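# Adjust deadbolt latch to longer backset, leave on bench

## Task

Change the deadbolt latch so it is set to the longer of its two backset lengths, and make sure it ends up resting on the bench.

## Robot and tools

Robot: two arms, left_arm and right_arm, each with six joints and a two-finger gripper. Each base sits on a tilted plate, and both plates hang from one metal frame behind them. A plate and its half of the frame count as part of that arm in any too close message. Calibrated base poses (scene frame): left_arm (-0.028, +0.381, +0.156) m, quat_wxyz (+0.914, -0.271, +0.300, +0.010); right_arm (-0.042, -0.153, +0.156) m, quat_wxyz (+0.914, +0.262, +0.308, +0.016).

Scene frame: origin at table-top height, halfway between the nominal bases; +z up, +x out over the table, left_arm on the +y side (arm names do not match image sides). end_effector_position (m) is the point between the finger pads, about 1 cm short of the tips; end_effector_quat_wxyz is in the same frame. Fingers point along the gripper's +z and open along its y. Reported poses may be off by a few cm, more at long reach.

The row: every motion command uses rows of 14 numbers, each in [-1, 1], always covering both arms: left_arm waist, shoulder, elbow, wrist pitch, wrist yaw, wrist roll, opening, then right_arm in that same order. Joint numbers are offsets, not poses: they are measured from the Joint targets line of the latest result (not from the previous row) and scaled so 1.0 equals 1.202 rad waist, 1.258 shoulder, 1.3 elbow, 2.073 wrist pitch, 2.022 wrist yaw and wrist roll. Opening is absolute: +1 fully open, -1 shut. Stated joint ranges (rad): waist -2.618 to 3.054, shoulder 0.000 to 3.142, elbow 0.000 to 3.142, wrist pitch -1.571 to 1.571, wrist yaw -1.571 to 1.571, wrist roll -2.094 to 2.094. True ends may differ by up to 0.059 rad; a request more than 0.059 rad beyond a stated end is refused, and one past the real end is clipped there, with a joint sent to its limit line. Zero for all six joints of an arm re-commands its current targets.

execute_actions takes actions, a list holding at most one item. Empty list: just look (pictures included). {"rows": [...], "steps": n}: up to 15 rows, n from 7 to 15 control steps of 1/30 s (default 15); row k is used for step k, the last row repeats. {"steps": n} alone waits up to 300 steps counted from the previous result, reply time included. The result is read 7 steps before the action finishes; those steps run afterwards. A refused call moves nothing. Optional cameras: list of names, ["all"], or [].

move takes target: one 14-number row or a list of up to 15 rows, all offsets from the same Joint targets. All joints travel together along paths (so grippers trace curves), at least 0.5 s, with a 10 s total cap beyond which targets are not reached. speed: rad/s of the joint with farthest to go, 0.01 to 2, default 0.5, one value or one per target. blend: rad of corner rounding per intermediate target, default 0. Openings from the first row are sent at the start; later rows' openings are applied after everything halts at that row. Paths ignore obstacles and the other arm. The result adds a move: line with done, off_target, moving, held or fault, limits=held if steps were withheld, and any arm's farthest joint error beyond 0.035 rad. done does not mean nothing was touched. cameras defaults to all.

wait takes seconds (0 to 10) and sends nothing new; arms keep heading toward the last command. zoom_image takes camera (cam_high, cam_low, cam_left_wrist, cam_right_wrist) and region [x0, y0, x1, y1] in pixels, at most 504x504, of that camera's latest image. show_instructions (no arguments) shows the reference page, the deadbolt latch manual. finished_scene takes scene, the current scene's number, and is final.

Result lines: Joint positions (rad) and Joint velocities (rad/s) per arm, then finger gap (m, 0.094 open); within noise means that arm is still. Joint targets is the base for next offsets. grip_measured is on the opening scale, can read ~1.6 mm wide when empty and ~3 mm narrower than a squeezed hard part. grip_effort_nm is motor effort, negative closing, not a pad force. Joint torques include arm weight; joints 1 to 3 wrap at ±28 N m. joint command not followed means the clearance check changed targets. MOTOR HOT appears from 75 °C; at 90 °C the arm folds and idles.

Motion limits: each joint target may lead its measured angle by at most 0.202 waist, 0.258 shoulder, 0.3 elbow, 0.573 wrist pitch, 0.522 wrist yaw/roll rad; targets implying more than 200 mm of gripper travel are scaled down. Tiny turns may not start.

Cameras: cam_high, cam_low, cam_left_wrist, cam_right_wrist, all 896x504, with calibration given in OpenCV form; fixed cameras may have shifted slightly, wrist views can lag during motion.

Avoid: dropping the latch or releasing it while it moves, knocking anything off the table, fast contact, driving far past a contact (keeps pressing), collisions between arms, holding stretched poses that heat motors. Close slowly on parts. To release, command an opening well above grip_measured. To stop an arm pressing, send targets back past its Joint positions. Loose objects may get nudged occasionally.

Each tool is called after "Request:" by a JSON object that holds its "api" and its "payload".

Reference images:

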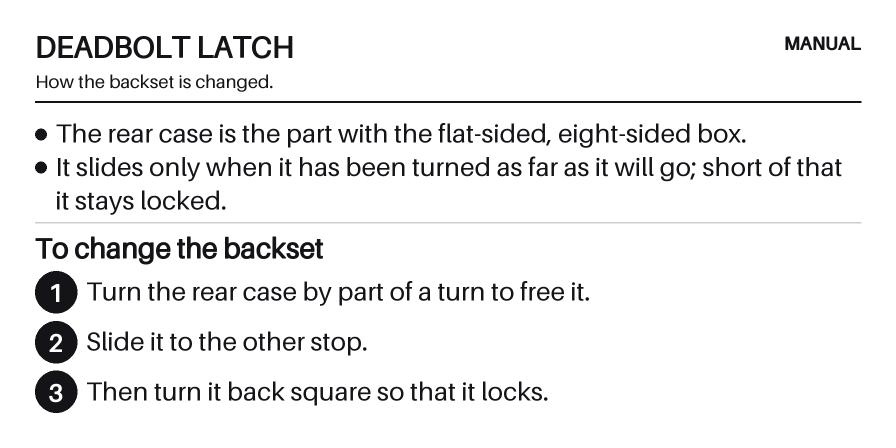

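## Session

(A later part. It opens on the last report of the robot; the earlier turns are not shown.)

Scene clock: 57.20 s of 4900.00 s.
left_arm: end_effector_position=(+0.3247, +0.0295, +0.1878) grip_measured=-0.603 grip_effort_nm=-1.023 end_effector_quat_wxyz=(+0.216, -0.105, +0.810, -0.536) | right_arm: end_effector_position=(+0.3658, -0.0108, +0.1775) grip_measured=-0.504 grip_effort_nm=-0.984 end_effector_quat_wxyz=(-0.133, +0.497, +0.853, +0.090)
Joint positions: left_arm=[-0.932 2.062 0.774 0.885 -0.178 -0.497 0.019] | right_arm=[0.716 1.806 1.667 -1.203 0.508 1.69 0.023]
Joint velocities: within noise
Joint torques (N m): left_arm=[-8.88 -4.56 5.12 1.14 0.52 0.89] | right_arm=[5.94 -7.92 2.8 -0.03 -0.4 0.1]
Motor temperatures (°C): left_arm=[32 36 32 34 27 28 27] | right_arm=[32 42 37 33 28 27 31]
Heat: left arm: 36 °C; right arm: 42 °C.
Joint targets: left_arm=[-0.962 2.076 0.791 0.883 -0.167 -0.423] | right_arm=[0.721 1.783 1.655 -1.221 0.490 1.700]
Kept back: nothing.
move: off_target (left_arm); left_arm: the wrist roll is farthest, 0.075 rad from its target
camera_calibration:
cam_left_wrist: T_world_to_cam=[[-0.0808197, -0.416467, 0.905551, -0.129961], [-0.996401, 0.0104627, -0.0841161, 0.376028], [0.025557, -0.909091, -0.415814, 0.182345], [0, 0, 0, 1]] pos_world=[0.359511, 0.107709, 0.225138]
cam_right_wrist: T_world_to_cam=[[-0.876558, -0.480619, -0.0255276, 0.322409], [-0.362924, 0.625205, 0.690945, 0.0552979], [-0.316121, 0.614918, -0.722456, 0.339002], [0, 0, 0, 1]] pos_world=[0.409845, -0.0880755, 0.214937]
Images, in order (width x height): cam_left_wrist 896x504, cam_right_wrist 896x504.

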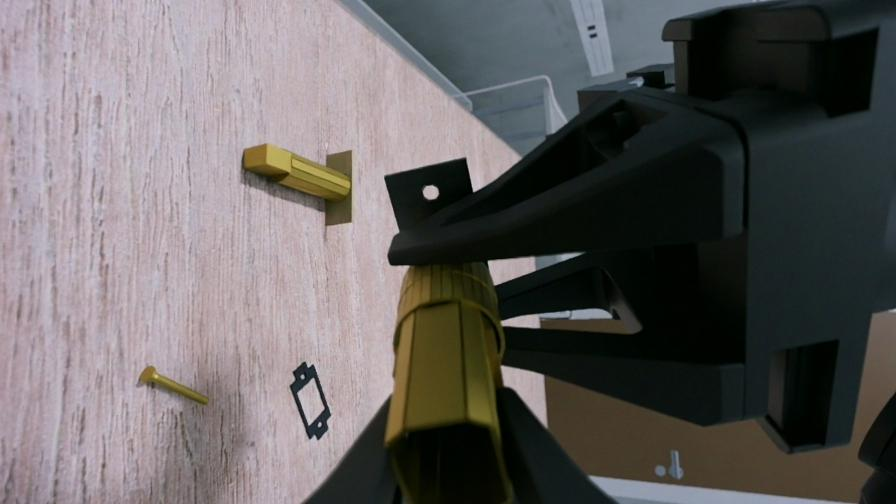

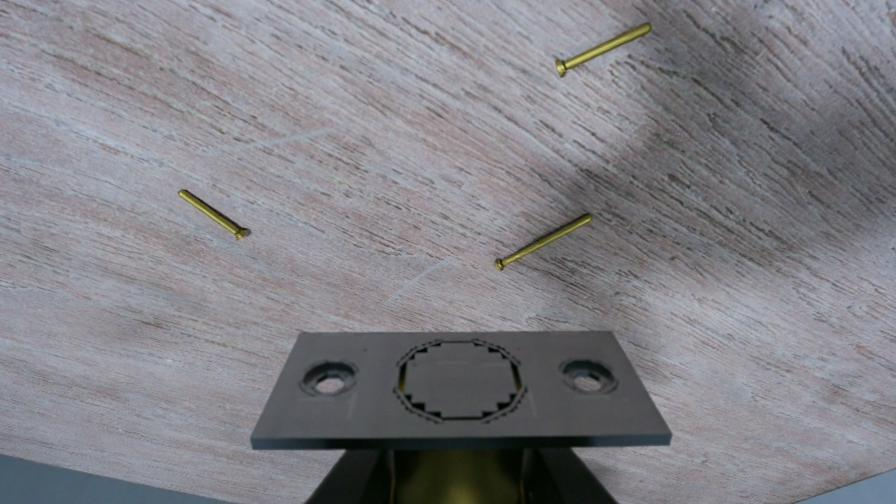

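Request:
{"api": "move", "payload": {"target": [0,0,0,0,0,-0.33,-0.85, 0,0,0,0,0,0,-0.75], "speed": 0.25, "cameras": ["cam_left_wrist","cam_right_wrist"]}}

Request:
{"api": "zoom_image", "payload": {"camera": "cam_left_wrist", "region": [330, 150, 630, 500]}}

Scene clock: 60.77 s of 4900.00 s.
left_arm: end_effector_position=(+0.3168, +0.0251, +0.1897) grip_measured=-0.628 grip_effort_nm=-1.023 end_effector_quat_wxyz=(+0.057, -0.301, +0.758, -0.576) | right_arm: end_effector_position=(+0.3594, -0.0140, +0.1763) grip_measured=-0.504 grip_effort_nm=-0.989 end_effector_quat_wxyz=(-0.141, +0.490, +0.857, +0.079)
Joint positions: left_arm=[-0.942 2.062 0.774 0.862 -0.161 -1.026 0.017] | right_arm=[0.714 1.806 1.663 -1.229 0.502 1.692 0.023]
Joint velocities: within noise
Joint torques (N m): left_arm=[-8.18 -4.68 5.11 1.4 0.3 -0.77] | right_arm=[6.09 -7.94 3.08 0.19 -0.34 0.08]
Motor temperatures (°C): left_arm=[33 36 32 34 27 28 27] | right_arm=[32 42 37 33 28 27 31]
Heat: left arm: 36 °C; right arm: 42 °C.
Joint targets: left_arm=[-0.962 2.076 0.791 0.882 -0.167 -1.090] | right_arm=[0.722 1.783 1.655 -1.221 0.490 1.700]
Kept back: nothing.
move: off_target (left_arm); left_arm: the wrist roll is farthest, 0.065 rad from its target
camera_calibration:
cam_left_wrist: T_world_to_cam=[[0.371455, -0.17036, 0.912688, -0.284979], [-0.928082, -0.0958326, 0.359832, 0.26518], [0.0261643, -0.980711, -0.193706, 0.138811], [0, 0, 0, 1]] pos_world=[0.348334, 0.112998, 0.191565]
cam_right_wrist: T_world_to_cam=[[-0.867419, -0.49757, -0.0027266, 0.307687], [-0.360686, 0.624995, 0.692306, 0.0547901], [-0.342766, 0.601503, -0.721599, 0.347303], [0, 0, 0, 1]] pos_world=[0.405699, -0.0900512, 0.213521]
Images, in order (width x height): cam_left_wrist 896x504, cam_right_wrist 896x504.

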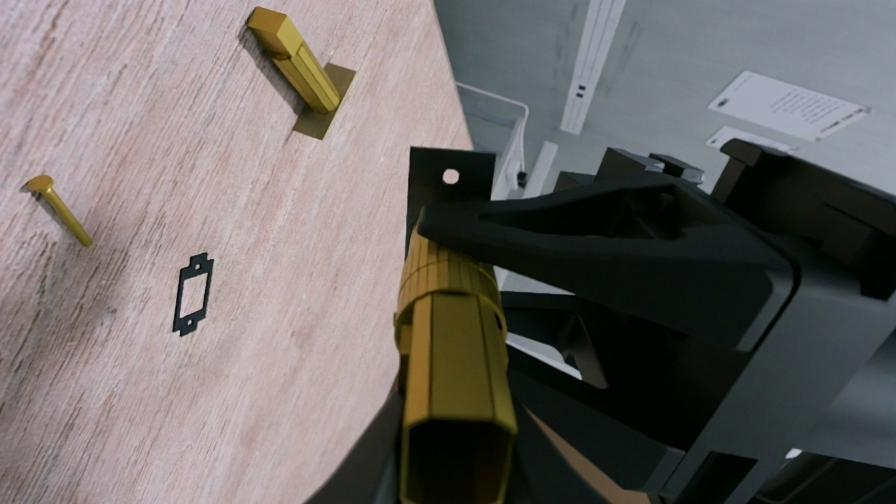

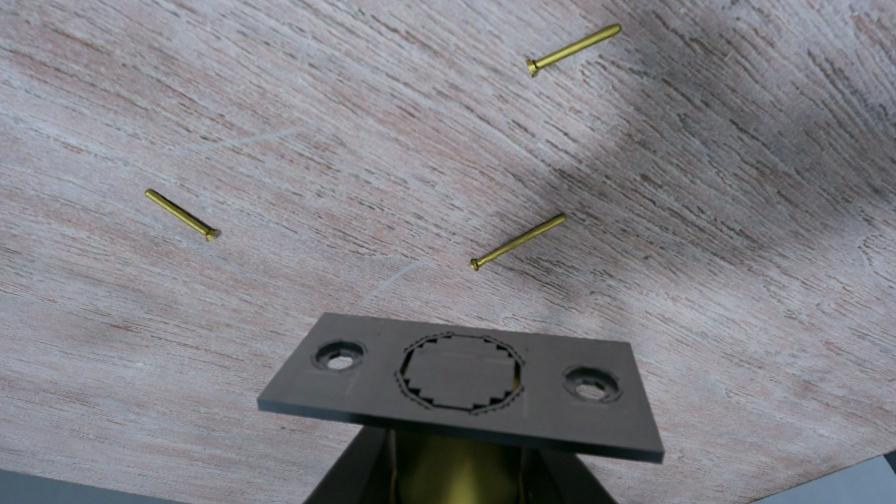

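Scaled by 1.440 from the camera's 896x504 image, which has a finer 1280x720 frame.

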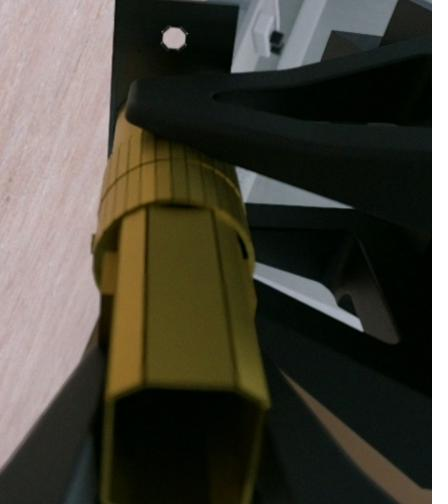

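Request:
{"api": "zoom_image", "payload": {"camera": "cam_left_wrist", "region": [380, 130, 560, 330]}}

Request:
{"api": "wait", "payload": {"seconds": 0.1}}

Request:
{"api": "zoom_image", "payload": {"camera": "cam_high", "region": [420, 150, 480, 210]}}

Request:
{"api": "zoom_image", "payload": {"camera": "cam_low", "region": [400, 170, 480, 230]}}

Request:
{"api": "zoom_image", "payload": {"camera": "cam_right_wrist", "region": [240, 300, 680, 504]}}

Scaled by 2.520 from the camera's 896x504 image, which has a finer 1280x720 frame.

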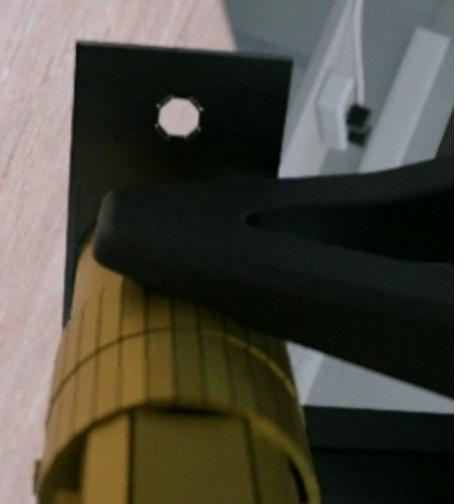

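Scene clock: 62.10 s of 4900.00 s.
left_arm: end_effector_position=(+0.3168, +0.0251, +0.1897) grip_measured=-0.628 grip_effort_nm=-1.018 end_effector_quat_wxyz=(+0.057, -0.301, +0.758, -0.576) | right_arm: end_effector_position=(+0.3593, -0.0141, +0.1763) grip_measured=-0.504 grip_effort_nm=-0.984 end_effector_quat_wxyz=(-0.141, +0.490, +0.857, +0.079)
Joint positions: left_arm=[-0.942 2.062 0.774 0.862 -0.161 -1.026 0.017] | right_arm=[0.714 1.806 1.663 -1.229 0.502 1.692 0.023]
Joint velocities: within noise
Joint torques (N m): left_arm=[-8.27 -4.75 5.18 1.39 0.32 -0.75] | right_arm=[6.11 -7.91 3.11 0.19 -0.33 0.08]
Motor temperatures (°C): left_arm=[33 36 32 34 27 28 28] | right_arm=[32 42 37 33 28 27 31]
Heat: left arm: 36 °C; right arm: 42 °C.
Joint targets: left_arm=[-0.962 2.076 0.791 0.882 -0.167 -1.090] | right_arm=[0.722 1.783 1.655 -1.221 0.490 1.700]
Steps of this call (1-40: nothing new was sent). Readings (joint positions of left_arm | right_arm):
1: [-0.942 2.062 0.774 0.862 -0.161 -1.026] | [0.714 1.806 1.663 -1.229 0.502 1.692]
2: [-0.942 2.062 0.774 0.862 -0.161 -1.026] | [0.714 1.806 1.663 -1.229 0.502 1.692]
4: [-0.942 2.062 0.774 0.862 -0.161 -1.026] | [0.714 1.806 1.663 -1.229 0.502 1.692]
8: [-0.942 2.062 0.774 0.862 -0.161 -1.026] | [0.714 1.806 1.663 -1.229 0.502 1.692]
40: the state above
camera_calibration:
cam_left_wrist: T_world_to_cam=[[0.371768, -0.170162, 0.912597, -0.285066], [-0.927955, -0.0958898, 0.360145, 0.265082], [0.0262256, -0.980739, -0.193552, 0.138763], [0, 0, 0, 1]] pos_world=[0.348323, 0.113002, 0.19154]
cam_right_wrist: T_world_to_cam=[[-0.867281, -0.497813, -0.00247076, 0.307503], [-0.360722, 0.625008, 0.692275, 0.0548184], [-0.34308, 0.601288, -0.721629, 0.347423], [0, 0, 0, 1]] pos_world=[0.405659, -0.0900842, 0.213521]

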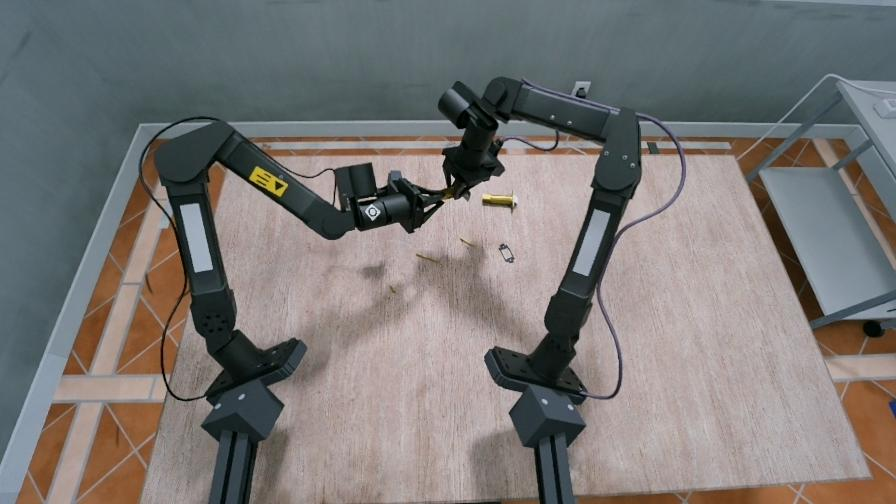

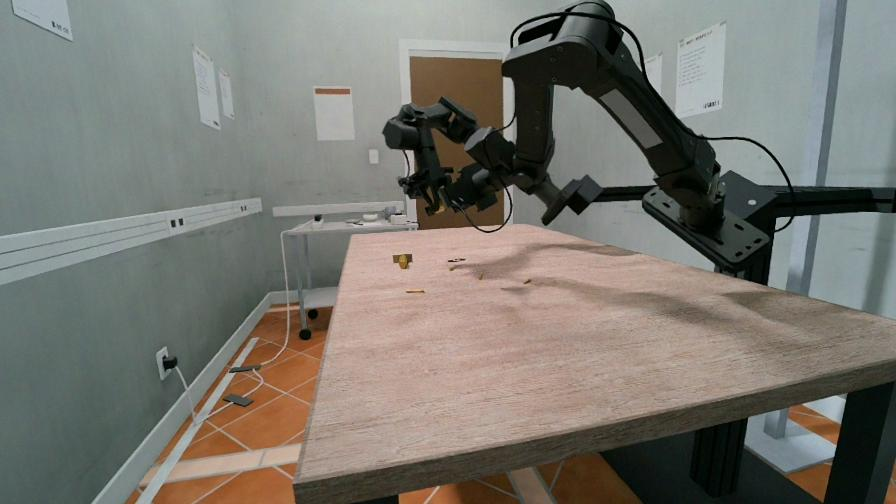

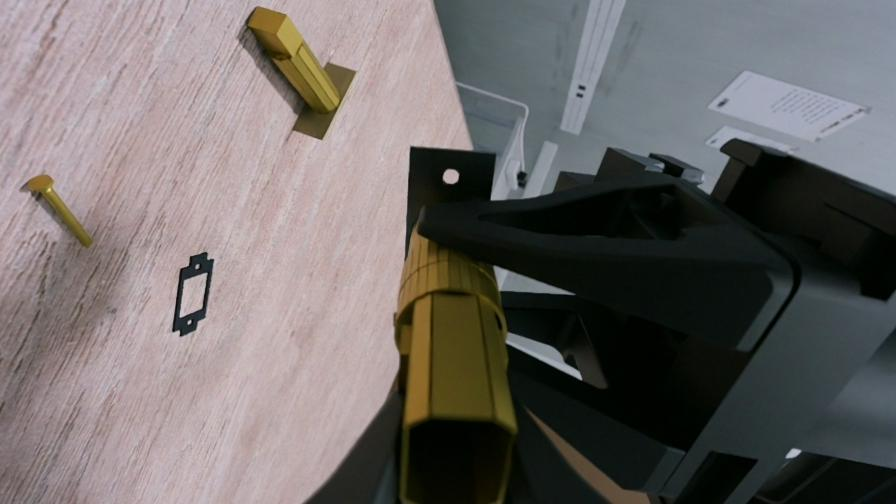

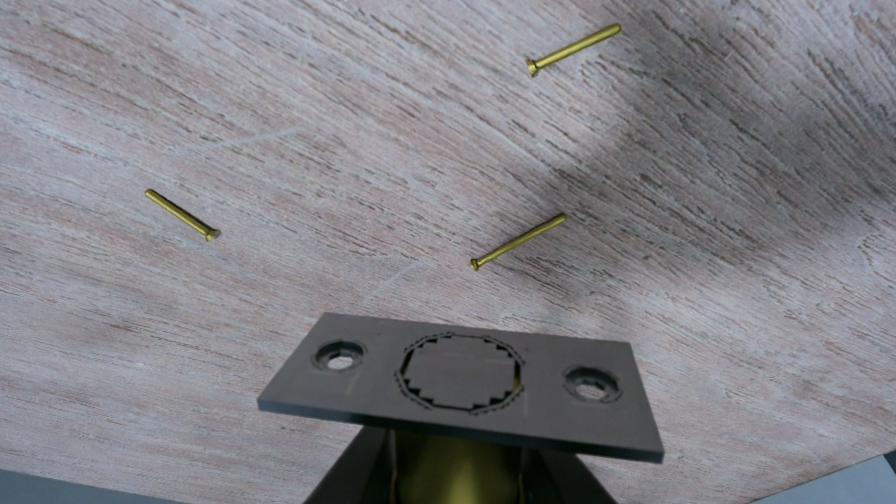

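Scaled by 8.400 from the camera's 896x504 image, which has a finer 1280x720 frame.

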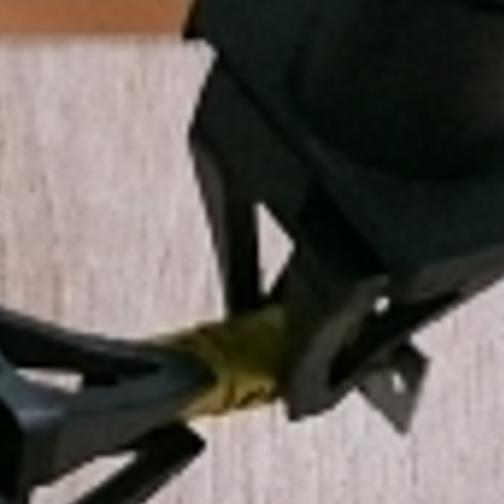

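Scaled by 6.300 from the camera's 896x504 image, which has a finer 1280x720 frame.

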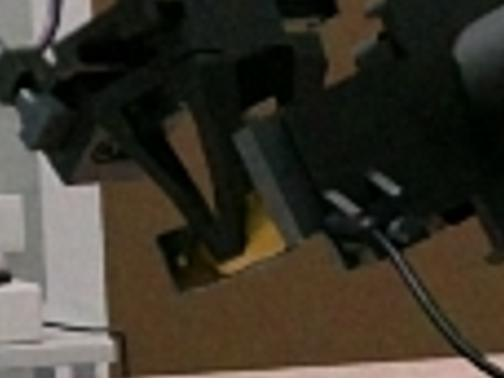

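Scaled by 1.145 from the camera's 896x504 image, which has a finer 1280x720 frame.

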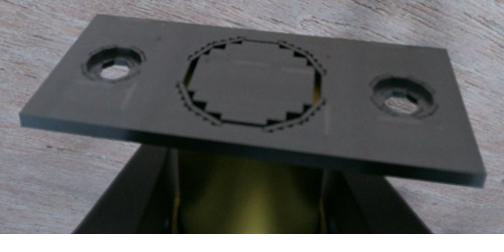

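Request:
{"api": "move", "payload": {"target": [0,0,0,0,0,0.2,-0.9, 0,0,0,0,0,0,-0.85], "speed": 0.3, "cameras": ["cam_left_wrist","cam_right_wrist"]}}

Request:
{"api": "zoom_image", "payload": {"camera": "cam_left_wrist", "region": [330, 150, 630, 500]}}

Scene clock: 65.80 s of 4900.00 s.
left_arm: end_effector_position=(+0.3193, +0.0269, +0.1885) grip_measured=-0.636 grip_effort_nm=-1.018 end_effector_quat_wxyz=(+0.138, -0.204, +0.792, -0.559) | right_arm: end_effector_position=(+0.3636, -0.0116, +0.1768) grip_measured=-0.504 grip_effort_nm=-0.984 end_effector_quat_wxyz=(-0.137, +0.496, +0.853, +0.087)
Joint positions: left_arm=[-0.942 2.062 0.774 0.868 -0.178 -0.761 0.017] | right_arm=[0.714 1.805 1.663 -1.208 0.503 1.691 0.023]
Joint velocities: within noise
Joint torques (N m): left_arm=[-8.1 -4.6 5 1.3 0.5 0.92] | right_arm=[6.11 -7.77 3.12 0 -0.35 0.09]
Motor temperatures (°C): left_arm=[33 36 32 34 27 28 28] | right_arm=[32 42 37 33 28 27 31]
Heat: left arm: 36 °C; right arm: 42 °C.
Joint targets: left_arm=[-0.962 2.076 0.791 0.882 -0.167 -0.686] | right_arm=[0.722 1.783 1.655 -1.221 0.490 1.700]
Kept back: nothing.
move: off_target (left_arm); left_arm: the wrist roll is farthest, 0.075 rad from its target
camera_calibration:
cam_left_wrist: T_world_to_cam=[[0.148407, -0.307068, 0.940045, -0.214765], [-0.988863, -0.0568431, 0.137547, 0.328432], [0.0111988, -0.949988, -0.312085, 0.166577], [0, 0, 0, 1]] pos_world=[0.354781, 0.110968, 0.2087]
cam_right_wrist: T_world_to_cam=[[-0.875054, -0.483684, -0.0181861, 0.318157], [-0.359618, 0.624535, 0.693276, 0.0538991], [-0.323968, 0.613194, -0.720443, 0.340789], [0, 0, 0, 1]] pos_world=[0.408193, -0.0887442, 0.213938]
Images, in order (width x height): cam_left_wrist 896x504, cam_right_wrist 896x504.

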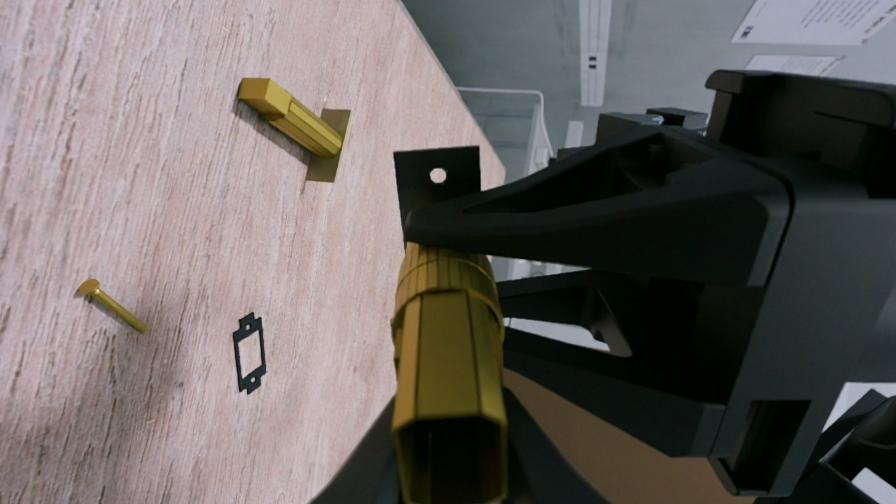

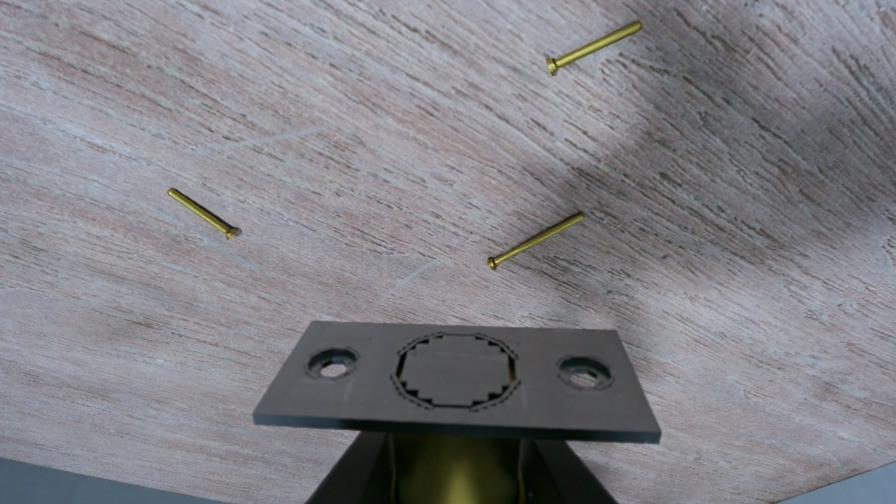

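Scaled by 1.440 from the camera's 896x504 image, which has a finer 1280x720 frame.

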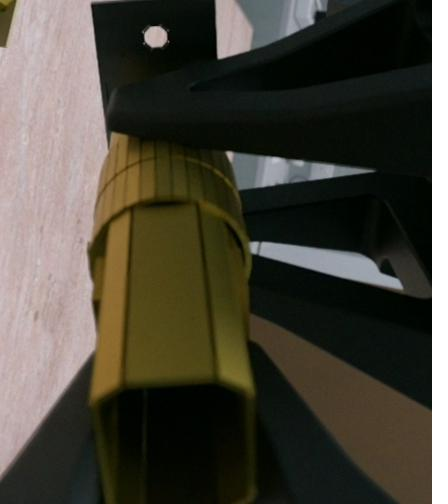

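Request:
{"api": "move", "payload": {"target": [[0,0,0,0,0,-0.03,-0.9, 0,0,0,0,0,0,-0.85],[0,0,0,0,0,-0.03,-0.9, 0,0,0,0,0,0,-0.4],[0,0,0,0,0,-0.03,-0.9, 0,0,0,0,0,0,0.8]], "speed": 0.2}}

Request:
{"api": "zoom_image", "payload": {"camera": "cam_left_wrist", "region": [330, 150, 630, 500]}}

Scene clock: 70.47 s of 4900.00 s.
left_arm: end_effector_position=(+0.3186, +0.0271, +0.1858) grip_measured=-0.636 grip_effort_nm=-1.023 end_effector_quat_wxyz=(+0.138, -0.205, +0.795, -0.554) | right_arm: end_effector_position=(+0.3635, -0.0115, +0.1768) grip_measured=+0.798 grip_effort_nm=0.144 end_effector_quat_wxyz=(-0.137, +0.495, +0.853, +0.087)
Joint positions: left_arm=[-0.942 2.066 0.774 0.866 -0.188 -0.763 0.017] | right_arm=[0.714 1.805 1.663 -1.208 0.502 1.691 0.084]
Joint velocities: within noise
Joint torques (N m): left_arm=[-8.16 -4.97 5.05 1.31 0.6 0.19] | right_arm=[6.09 -7.79 3.14 0 -0.34 0.1]
Motor temperatures (°C): left_arm=[33 36 32 34 27 28 28] | right_arm=[32 42 37 33 28 27 31]
Heat: left arm: 36 °C; right arm: 42 °C.
Joint targets: left_arm=[-0.962 2.076 0.791 0.883 -0.167 -0.746] | right_arm=[0.722 1.783 1.655 -1.221 0.490 1.700]
Kept back: nothing.
move: done
camera_calibration:
cam_left_wrist: T_world_to_cam=[[0.154398, -0.315669, 0.936223, -0.212951], [-0.987939, -0.060566, 0.142506, 0.326922], [0.0117185, -0.946934, -0.321214, 0.167356], [0, 0, 0, 1]] pos_world=[0.353897, 0.111054, 0.206538]
cam_right_wrist: T_world_to_cam=[[-0.875043, -0.483707, -0.0180908, 0.318118], [-0.359331, 0.624094, 0.693822, 0.0535711], [-0.324316, 0.613624, -0.71992, 0.34077], [0, 0, 0, 1]] pos_world=[0.408134, -0.0886624, 0.213914]

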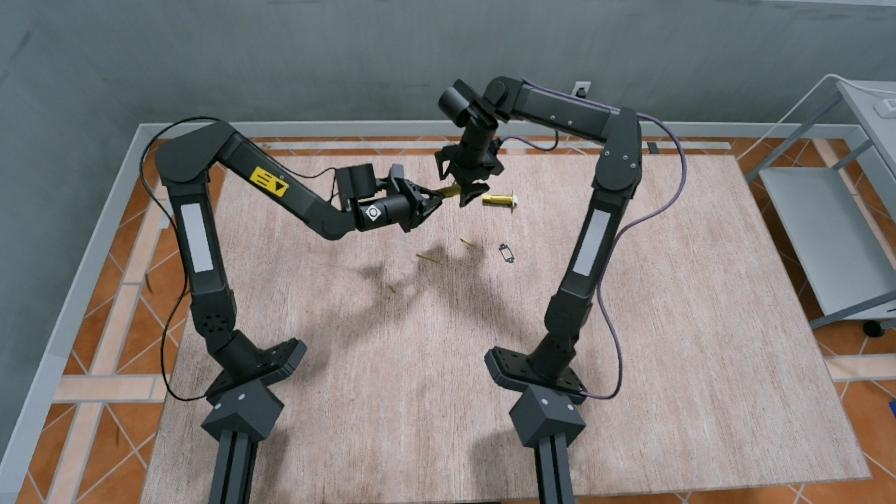

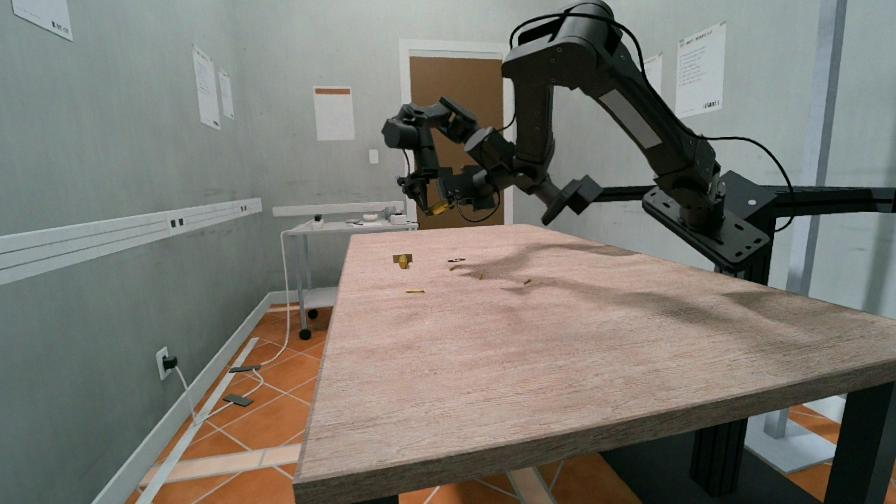

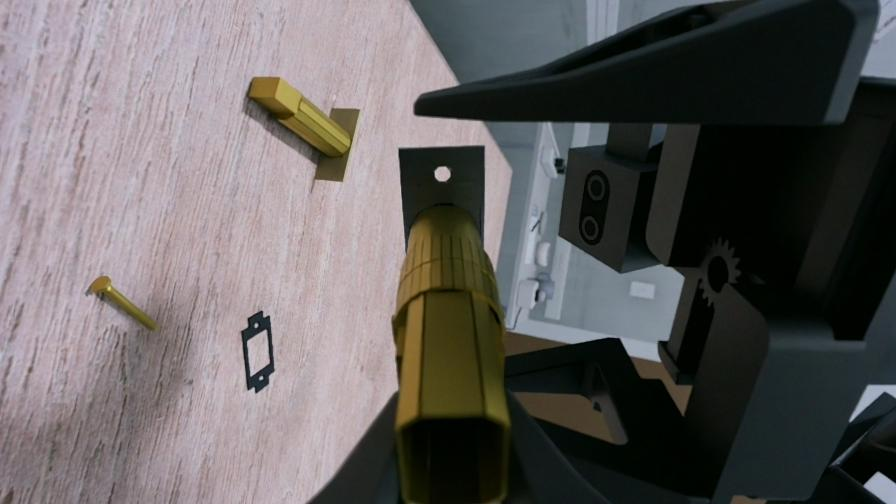

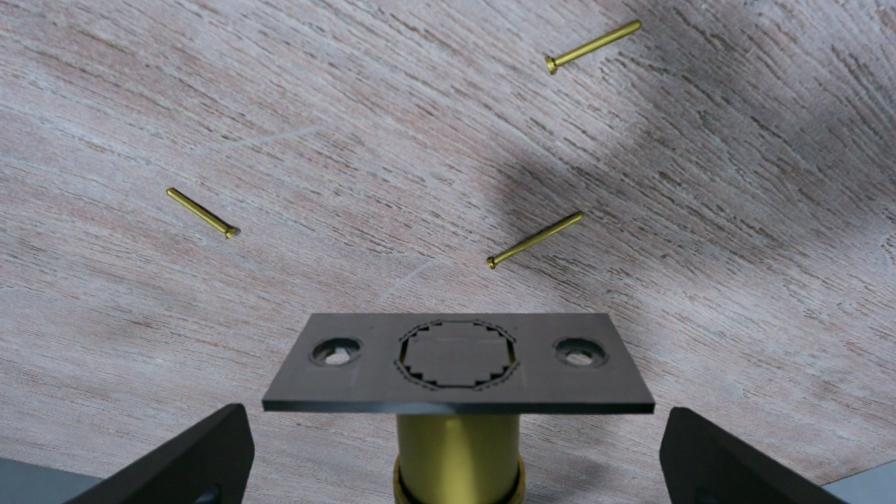

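Scaled by 1.440 from the camera's 896x504 image, which has a finer 1280x720 frame.

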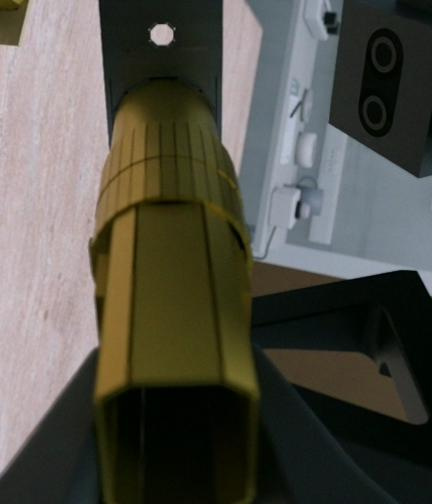

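Request:
{"api": "move", "payload": {"target": [0,0,0,0,0,0,-0.9, -0.045,-0.017,-0.009,0.008,-0.006,-0.030,0.8], "speed": 0.08}}

Scene clock: 73.57 s of 4900.00 s.
left_arm: end_effector_position=(+0.3186, +0.0271, +0.1857) grip_measured=-0.636 grip_effort_nm=-1.023 end_effector_quat_wxyz=(+0.138, -0.205, +0.795, -0.554) | right_arm: end_effector_position=(+0.3676, -0.0265, +0.1672) grip_measured=+0.798 grip_effort_nm=0.139 end_effector_quat_wxyz=(-0.141, +0.498, +0.852, +0.081)
Joint positions: left_arm=[-0.942 2.066 0.774 0.866 -0.188 -0.763 0.017] | right_arm=[0.664 1.788 1.656 -1.207 0.49 1.651 0.084]
Joint velocities: within noise
Joint torques (N m): left_arm=[-8.2 -5 5.07 1.36 0.6 0.2] | right_arm=[5.6 -8.35 2.78 0.12 -0.35 -0.13]
Motor temperatures (°C): left_arm=[33 36 32 34 27 28 28] | right_arm=[32 43 36 33 28 27 31]
Heat: left arm: 36 °C; right arm: 43 °C.
Joint targets: left_arm=[-0.962 2.076 0.791 0.883 -0.167 -0.746] | right_arm=[0.668 1.761 1.643 -1.205 0.478 1.639]
Kept back: nothing.
move: done
camera_calibration:
cam_left_wrist: T_world_to_cam=[[0.154189, -0.316081, 0.936119, -0.212803], [-0.98797, -0.0607418, 0.14222, 0.32703], [0.0119086, -0.946786, -0.321644, 0.167392], [0, 0, 0, 1]] pos_world=[0.353915, 0.111085, 0.20654]
cam_right_wrist: T_world_to_cam=[[-0.876301, -0.481758, -0.00240883, 0.312212], [-0.348616, 0.630655, 0.693355, 0.0673952], [-0.33251, 0.608428, -0.720592, 0.347369], [0, 0, 0, 1]] pos_world=[0.412591, -0.103441, 0.204335]

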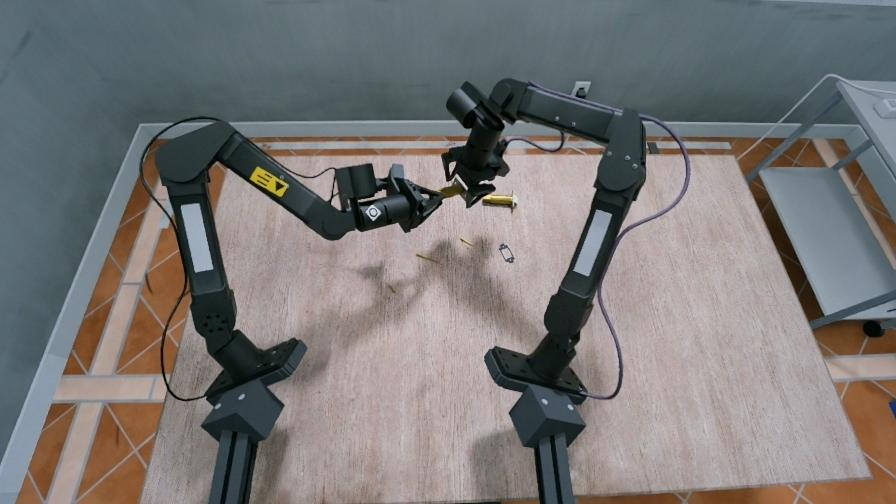

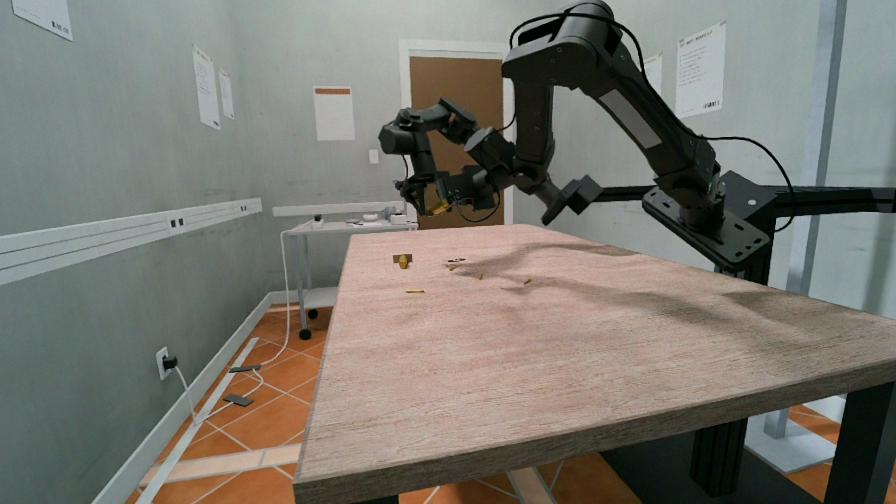

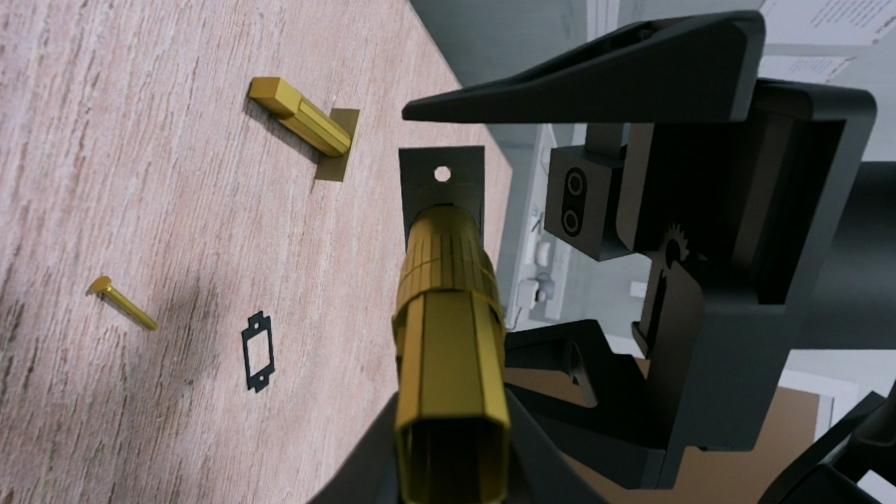

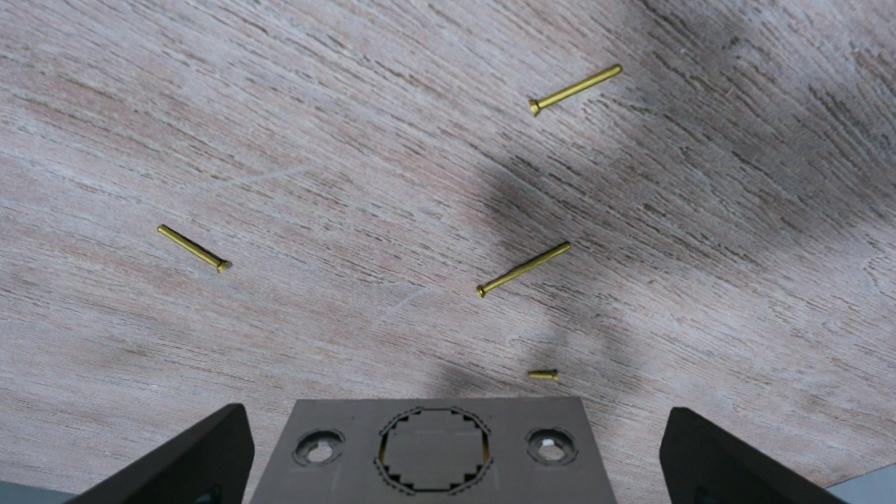

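Request:
{"api": "move", "payload": {"target": [0,0,0,0,0,0,-0.9, 0.002,0,0,0.009,0,0,0.45], "speed": 0.08, "cameras": ["cam_left_wrist","cam_right_wrist"]}}

Scene clock: 75.43 s of 4900.00 s.
left_arm: end_effector_position=(+0.3186, +0.0271, +0.1857) grip_measured=-0.636 grip_effort_nm=-1.018 end_effector_quat_wxyz=(+0.138, -0.205, +0.795, -0.554) | right_arm: end_effector_position=(+0.3698, -0.0250, +0.1673) grip_measured=+0.452 grip_effort_nm=-0.056 end_effector_quat_wxyz=(-0.139, +0.500, +0.851, +0.085)
Joint positions: left_arm=[-0.942 2.066 0.774 0.866 -0.188 -0.763 0.017] | right_arm=[0.664 1.788 1.656 -1.196 0.49 1.65 0.068]
Joint velocities: within noise
Joint torques (N m): left_arm=[-8.16 -4.94 5.07 1.32 0.59 0.19] | right_arm=[5.78 -8.36 2.78 0.21 -0.34 -0.11]
Motor temperatures (°C): left_arm=[33 36 32 34 27 28 28] | right_arm=[32 43 36 33 28 27 31]
Heat: left arm: 36 °C; right arm: 43 °C.
Joint targets: left_arm=[-0.962 2.076 0.791 0.883 -0.167 -0.746] | right_arm=[0.670 1.761 1.643 -1.186 0.478 1.639]
Kept back: nothing.
move: done
camera_calibration:
cam_left_wrist: T_world_to_cam=[[0.154189, -0.316081, 0.936119, -0.212803], [-0.98797, -0.0607418, 0.14222, 0.32703], [0.0119086, -0.946786, -0.321644, 0.167392], [0, 0, 0, 1]] pos_world=[0.353915, 0.111085, 0.20654]
cam_right_wrist: T_world_to_cam=[[-0.87972, -0.475376, -0.0105404, 0.317586], [-0.348584, 0.629689, 0.694248, 0.066947], [-0.323391, 0.614418, -0.719658, 0.343856], [0, 0, 0, 1]] pos_world=[0.413923, -0.102455, 0.204328]
Images, in order (width x height): cam_left_wrist 896x504, cam_right_wrist 896x504.

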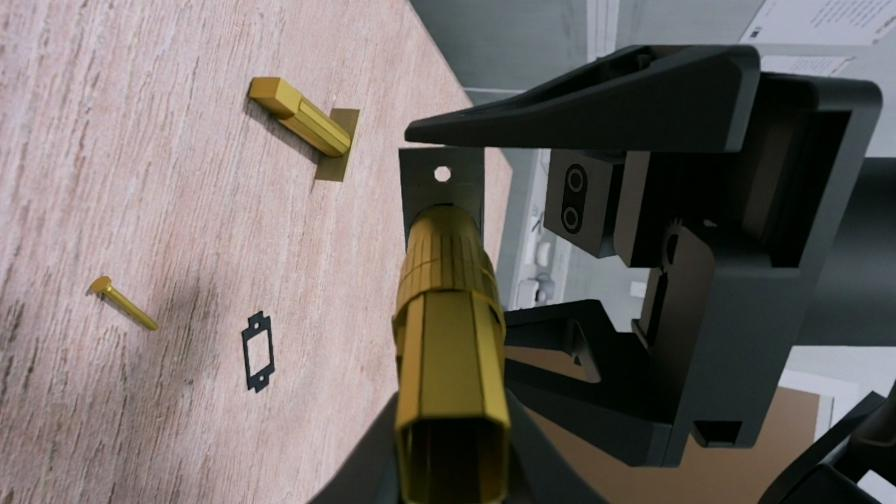

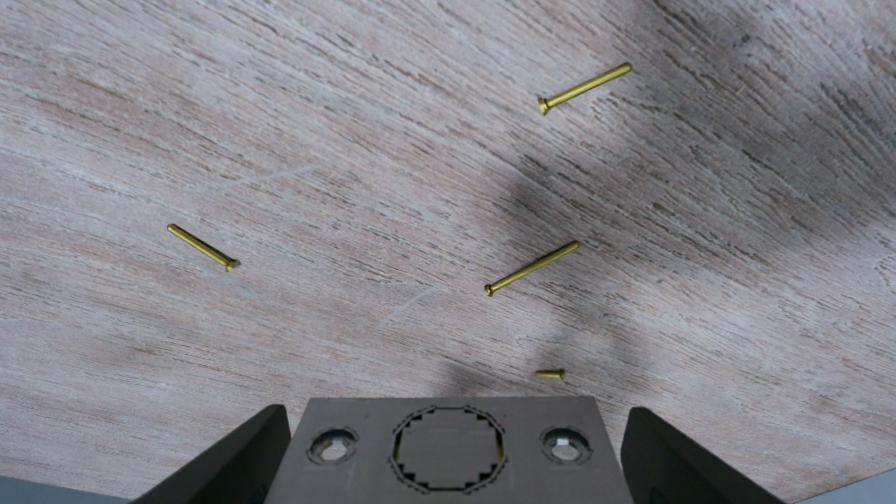

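Request:
{"api": "move", "payload": {"target": [[0,0,0,0,0,0,-0.9, 0,0,0,0,0,0,0.36],[0,0,0,0,0,0,-0.9, 0,0,0,0,0,0,0.3],[0,0,0,0,0,0,-0.9, 0,0,0,0,0,0,0.1]], "speed": 0.3, "cameras": ["cam_left_wrist","cam_right_wrist"]}}

Scene clock: 78.17 s of 4900.00 s.
left_arm: end_effector_position=(+0.3183, +0.0271, +0.1855) grip_measured=-0.636 grip_effort_nm=-1.018 end_effector_quat_wxyz=(+0.137, -0.205, +0.795, -0.554) | right_arm: end_effector_position=(+0.3702, -0.0246, +0.1673) grip_measured=+0.180 grip_effort_nm=-0.989 end_effector_quat_wxyz=(-0.138, +0.500, +0.851, +0.086)
Joint positions: left_arm=[-0.942 2.066 0.774 0.864 -0.188 -0.763 0.017] | right_arm=[0.664 1.788 1.656 -1.193 0.49 1.649 0.055]
Joint velocities: within noise
Joint torques (N m): left_arm=[-8.18 -5.05 5.19 1.34 0.6 0.21] | right_arm=[5.81 -8.36 2.78 0.19 -0.33 -0.1]
Motor temperatures (°C): left_arm=[33 36 32 34 27 28 28] | right_arm=[32 43 36 33 28 27 31]
Heat: left arm: 36 °C; right arm: 43 °C.
Joint targets: left_arm=[-0.962 2.076 0.791 0.882 -0.167 -0.746] | right_arm=[0.670 1.761 1.643 -1.186 0.478 1.639]
Kept back: nothing.
move: done
camera_calibration:
cam_left_wrist: T_world_to_cam=[[0.154047, -0.317228, 0.935754, -0.212407], [-0.988006, -0.0596447, 0.142429, 0.326725], [0.0106304, -0.946472, -0.322611, 0.167847], [0, 0, 0, 1]] pos_world=[0.353743, 0.110969, 0.206375]
cam_right_wrist: T_world_to_cam=[[-0.87993, -0.47493, -0.0128164, 0.318655], [-0.349473, 0.628744, 0.694658, 0.0670766], [-0.321855, 0.615729, -0.719226, 0.343191], [0, 0, 0, 1]] pos_world=[0.414293, -0.102148, 0.204321]
Images, in order (width x height): cam_left_wrist 896x504, cam_right_wrist 896x504.

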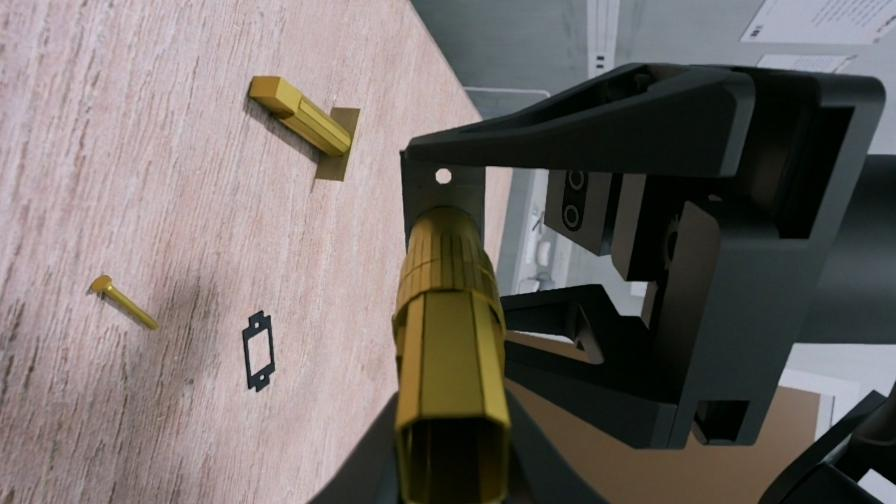

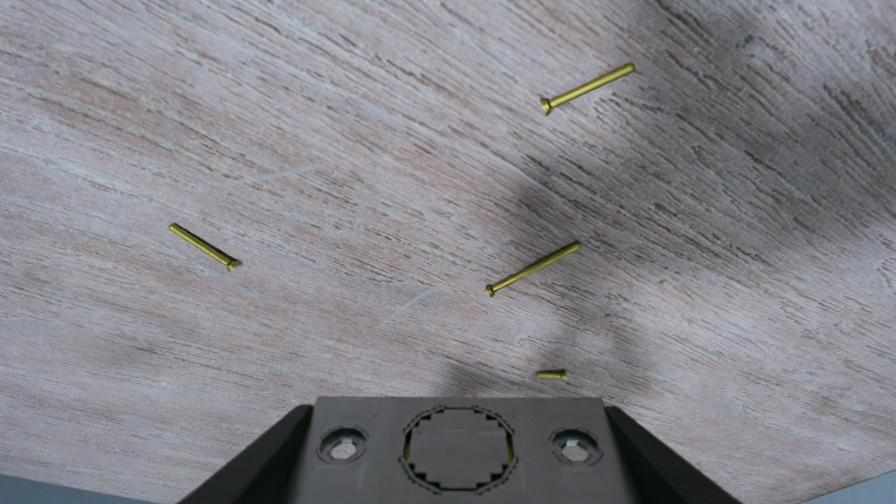

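Request:
{"api": "move", "payload": {"target": [0,0,0,0,0,0.2,-0.9, 0,0,0,0,0,0,0.0], "speed": 0.25, "cameras": ["cam_left_wrist","cam_right_wrist"]}}

Request:
{"api": "zoom_image", "payload": {"camera": "cam_left_wrist", "region": [330, 150, 630, 500]}}

Scene clock: 80.70 s of 4900.00 s.
left_arm: end_effector_position=(+0.3182, +0.0282, +0.1828) grip_measured=-0.637 grip_effort_nm=-1.028 end_effector_quat_wxyz=(+0.244, -0.043, +0.824, -0.509) | right_arm: end_effector_position=(+0.3707, -0.0252, +0.1681) grip_measured=+0.180 grip_effort_nm=-0.989 end_effector_quat_wxyz=(-0.138, +0.499, +0.851, +0.088)
Joint positions: left_arm=[-0.942 2.066 0.774 0.857 -0.201 -0.361 0.017] | right_arm=[0.664 1.785 1.656 -1.193 0.489 1.645 0.055]
Joint velocities: within noise
Joint torques (N m): left_arm=[-8.16 -4.98 5.11 1.43 0.74 0.24] | right_arm=[5.75 -8.08 2.78 0.19 -0.33 -0.06]
Motor temperatures (°C): left_arm=[33 35 32 34 27 28 28] | right_arm=[32 43 36 33 28 27 31]
Heat: left arm: 35 °C; right arm: 43 °C.
Joint targets: left_arm=[-0.962 2.076 0.791 0.882 -0.167 -0.342] | right_arm=[0.670 1.761 1.643 -1.186 0.478 1.639]
Kept back: nothing.
move: done
camera_calibration:
cam_left_wrist: T_world_to_cam=[[-0.197238, -0.488632, 0.849904, -0.0772257], [-0.980206, 0.0831247, -0.179687, 0.379413], [0.0171528, -0.868521, -0.495355, 0.19532], [0, 0, 0, 1]] pos_world=[0.353321, 0.100366, 0.230563]
cam_right_wrist: T_world_to_cam=[[-0.879222, -0.476141, -0.0160593, 0.319027], [-0.352019, 0.626571, 0.695336, 0.0677761], [-0.321016, 0.617008, -0.718505, 0.343849], [0, 0, 0, 1]] pos_world=[0.414735, -0.102722, 0.205053]
Images, in order (width x height): cam_left_wrist 896x504, cam_right_wrist 896x504.

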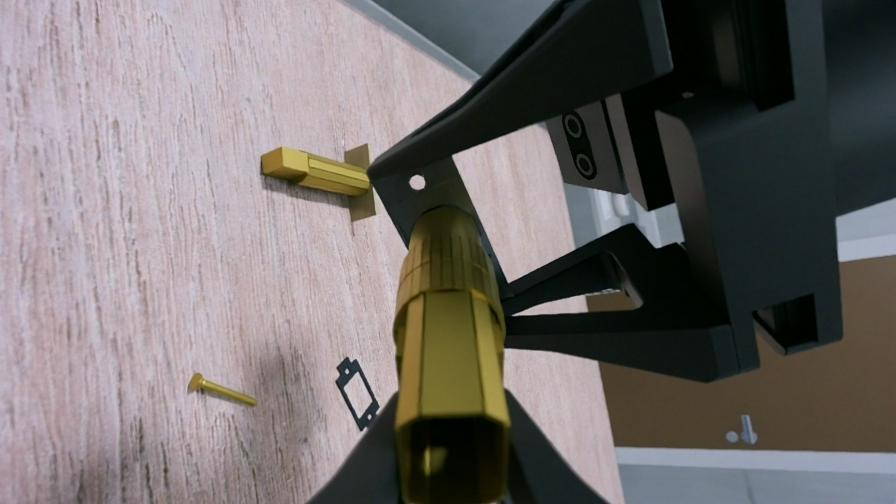

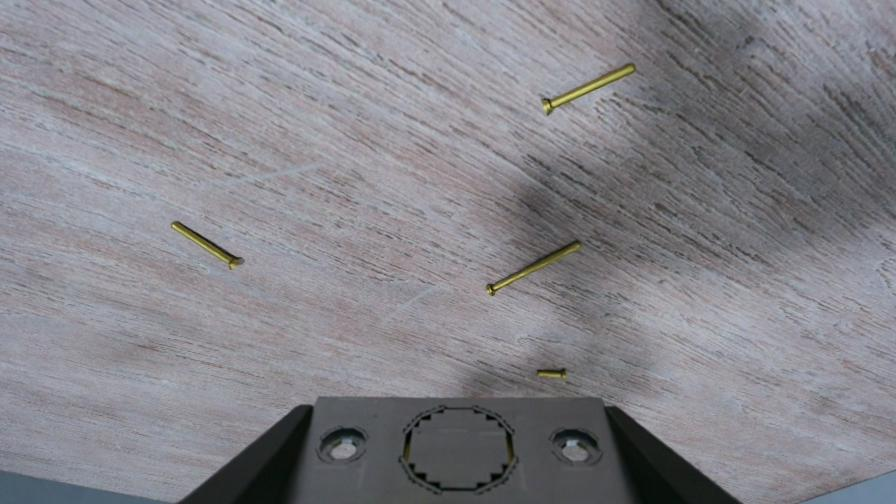

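Scaled by 1.440 from the camera's 896x504 image, which has a finer 1280x720 frame.

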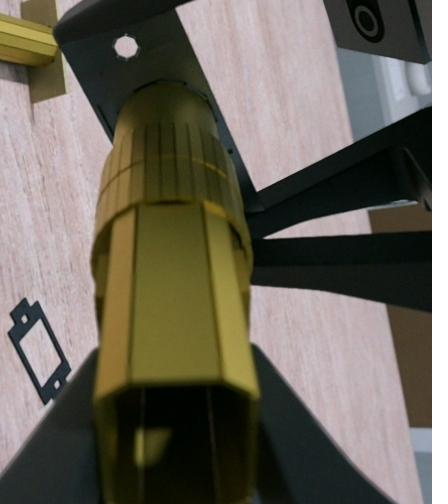

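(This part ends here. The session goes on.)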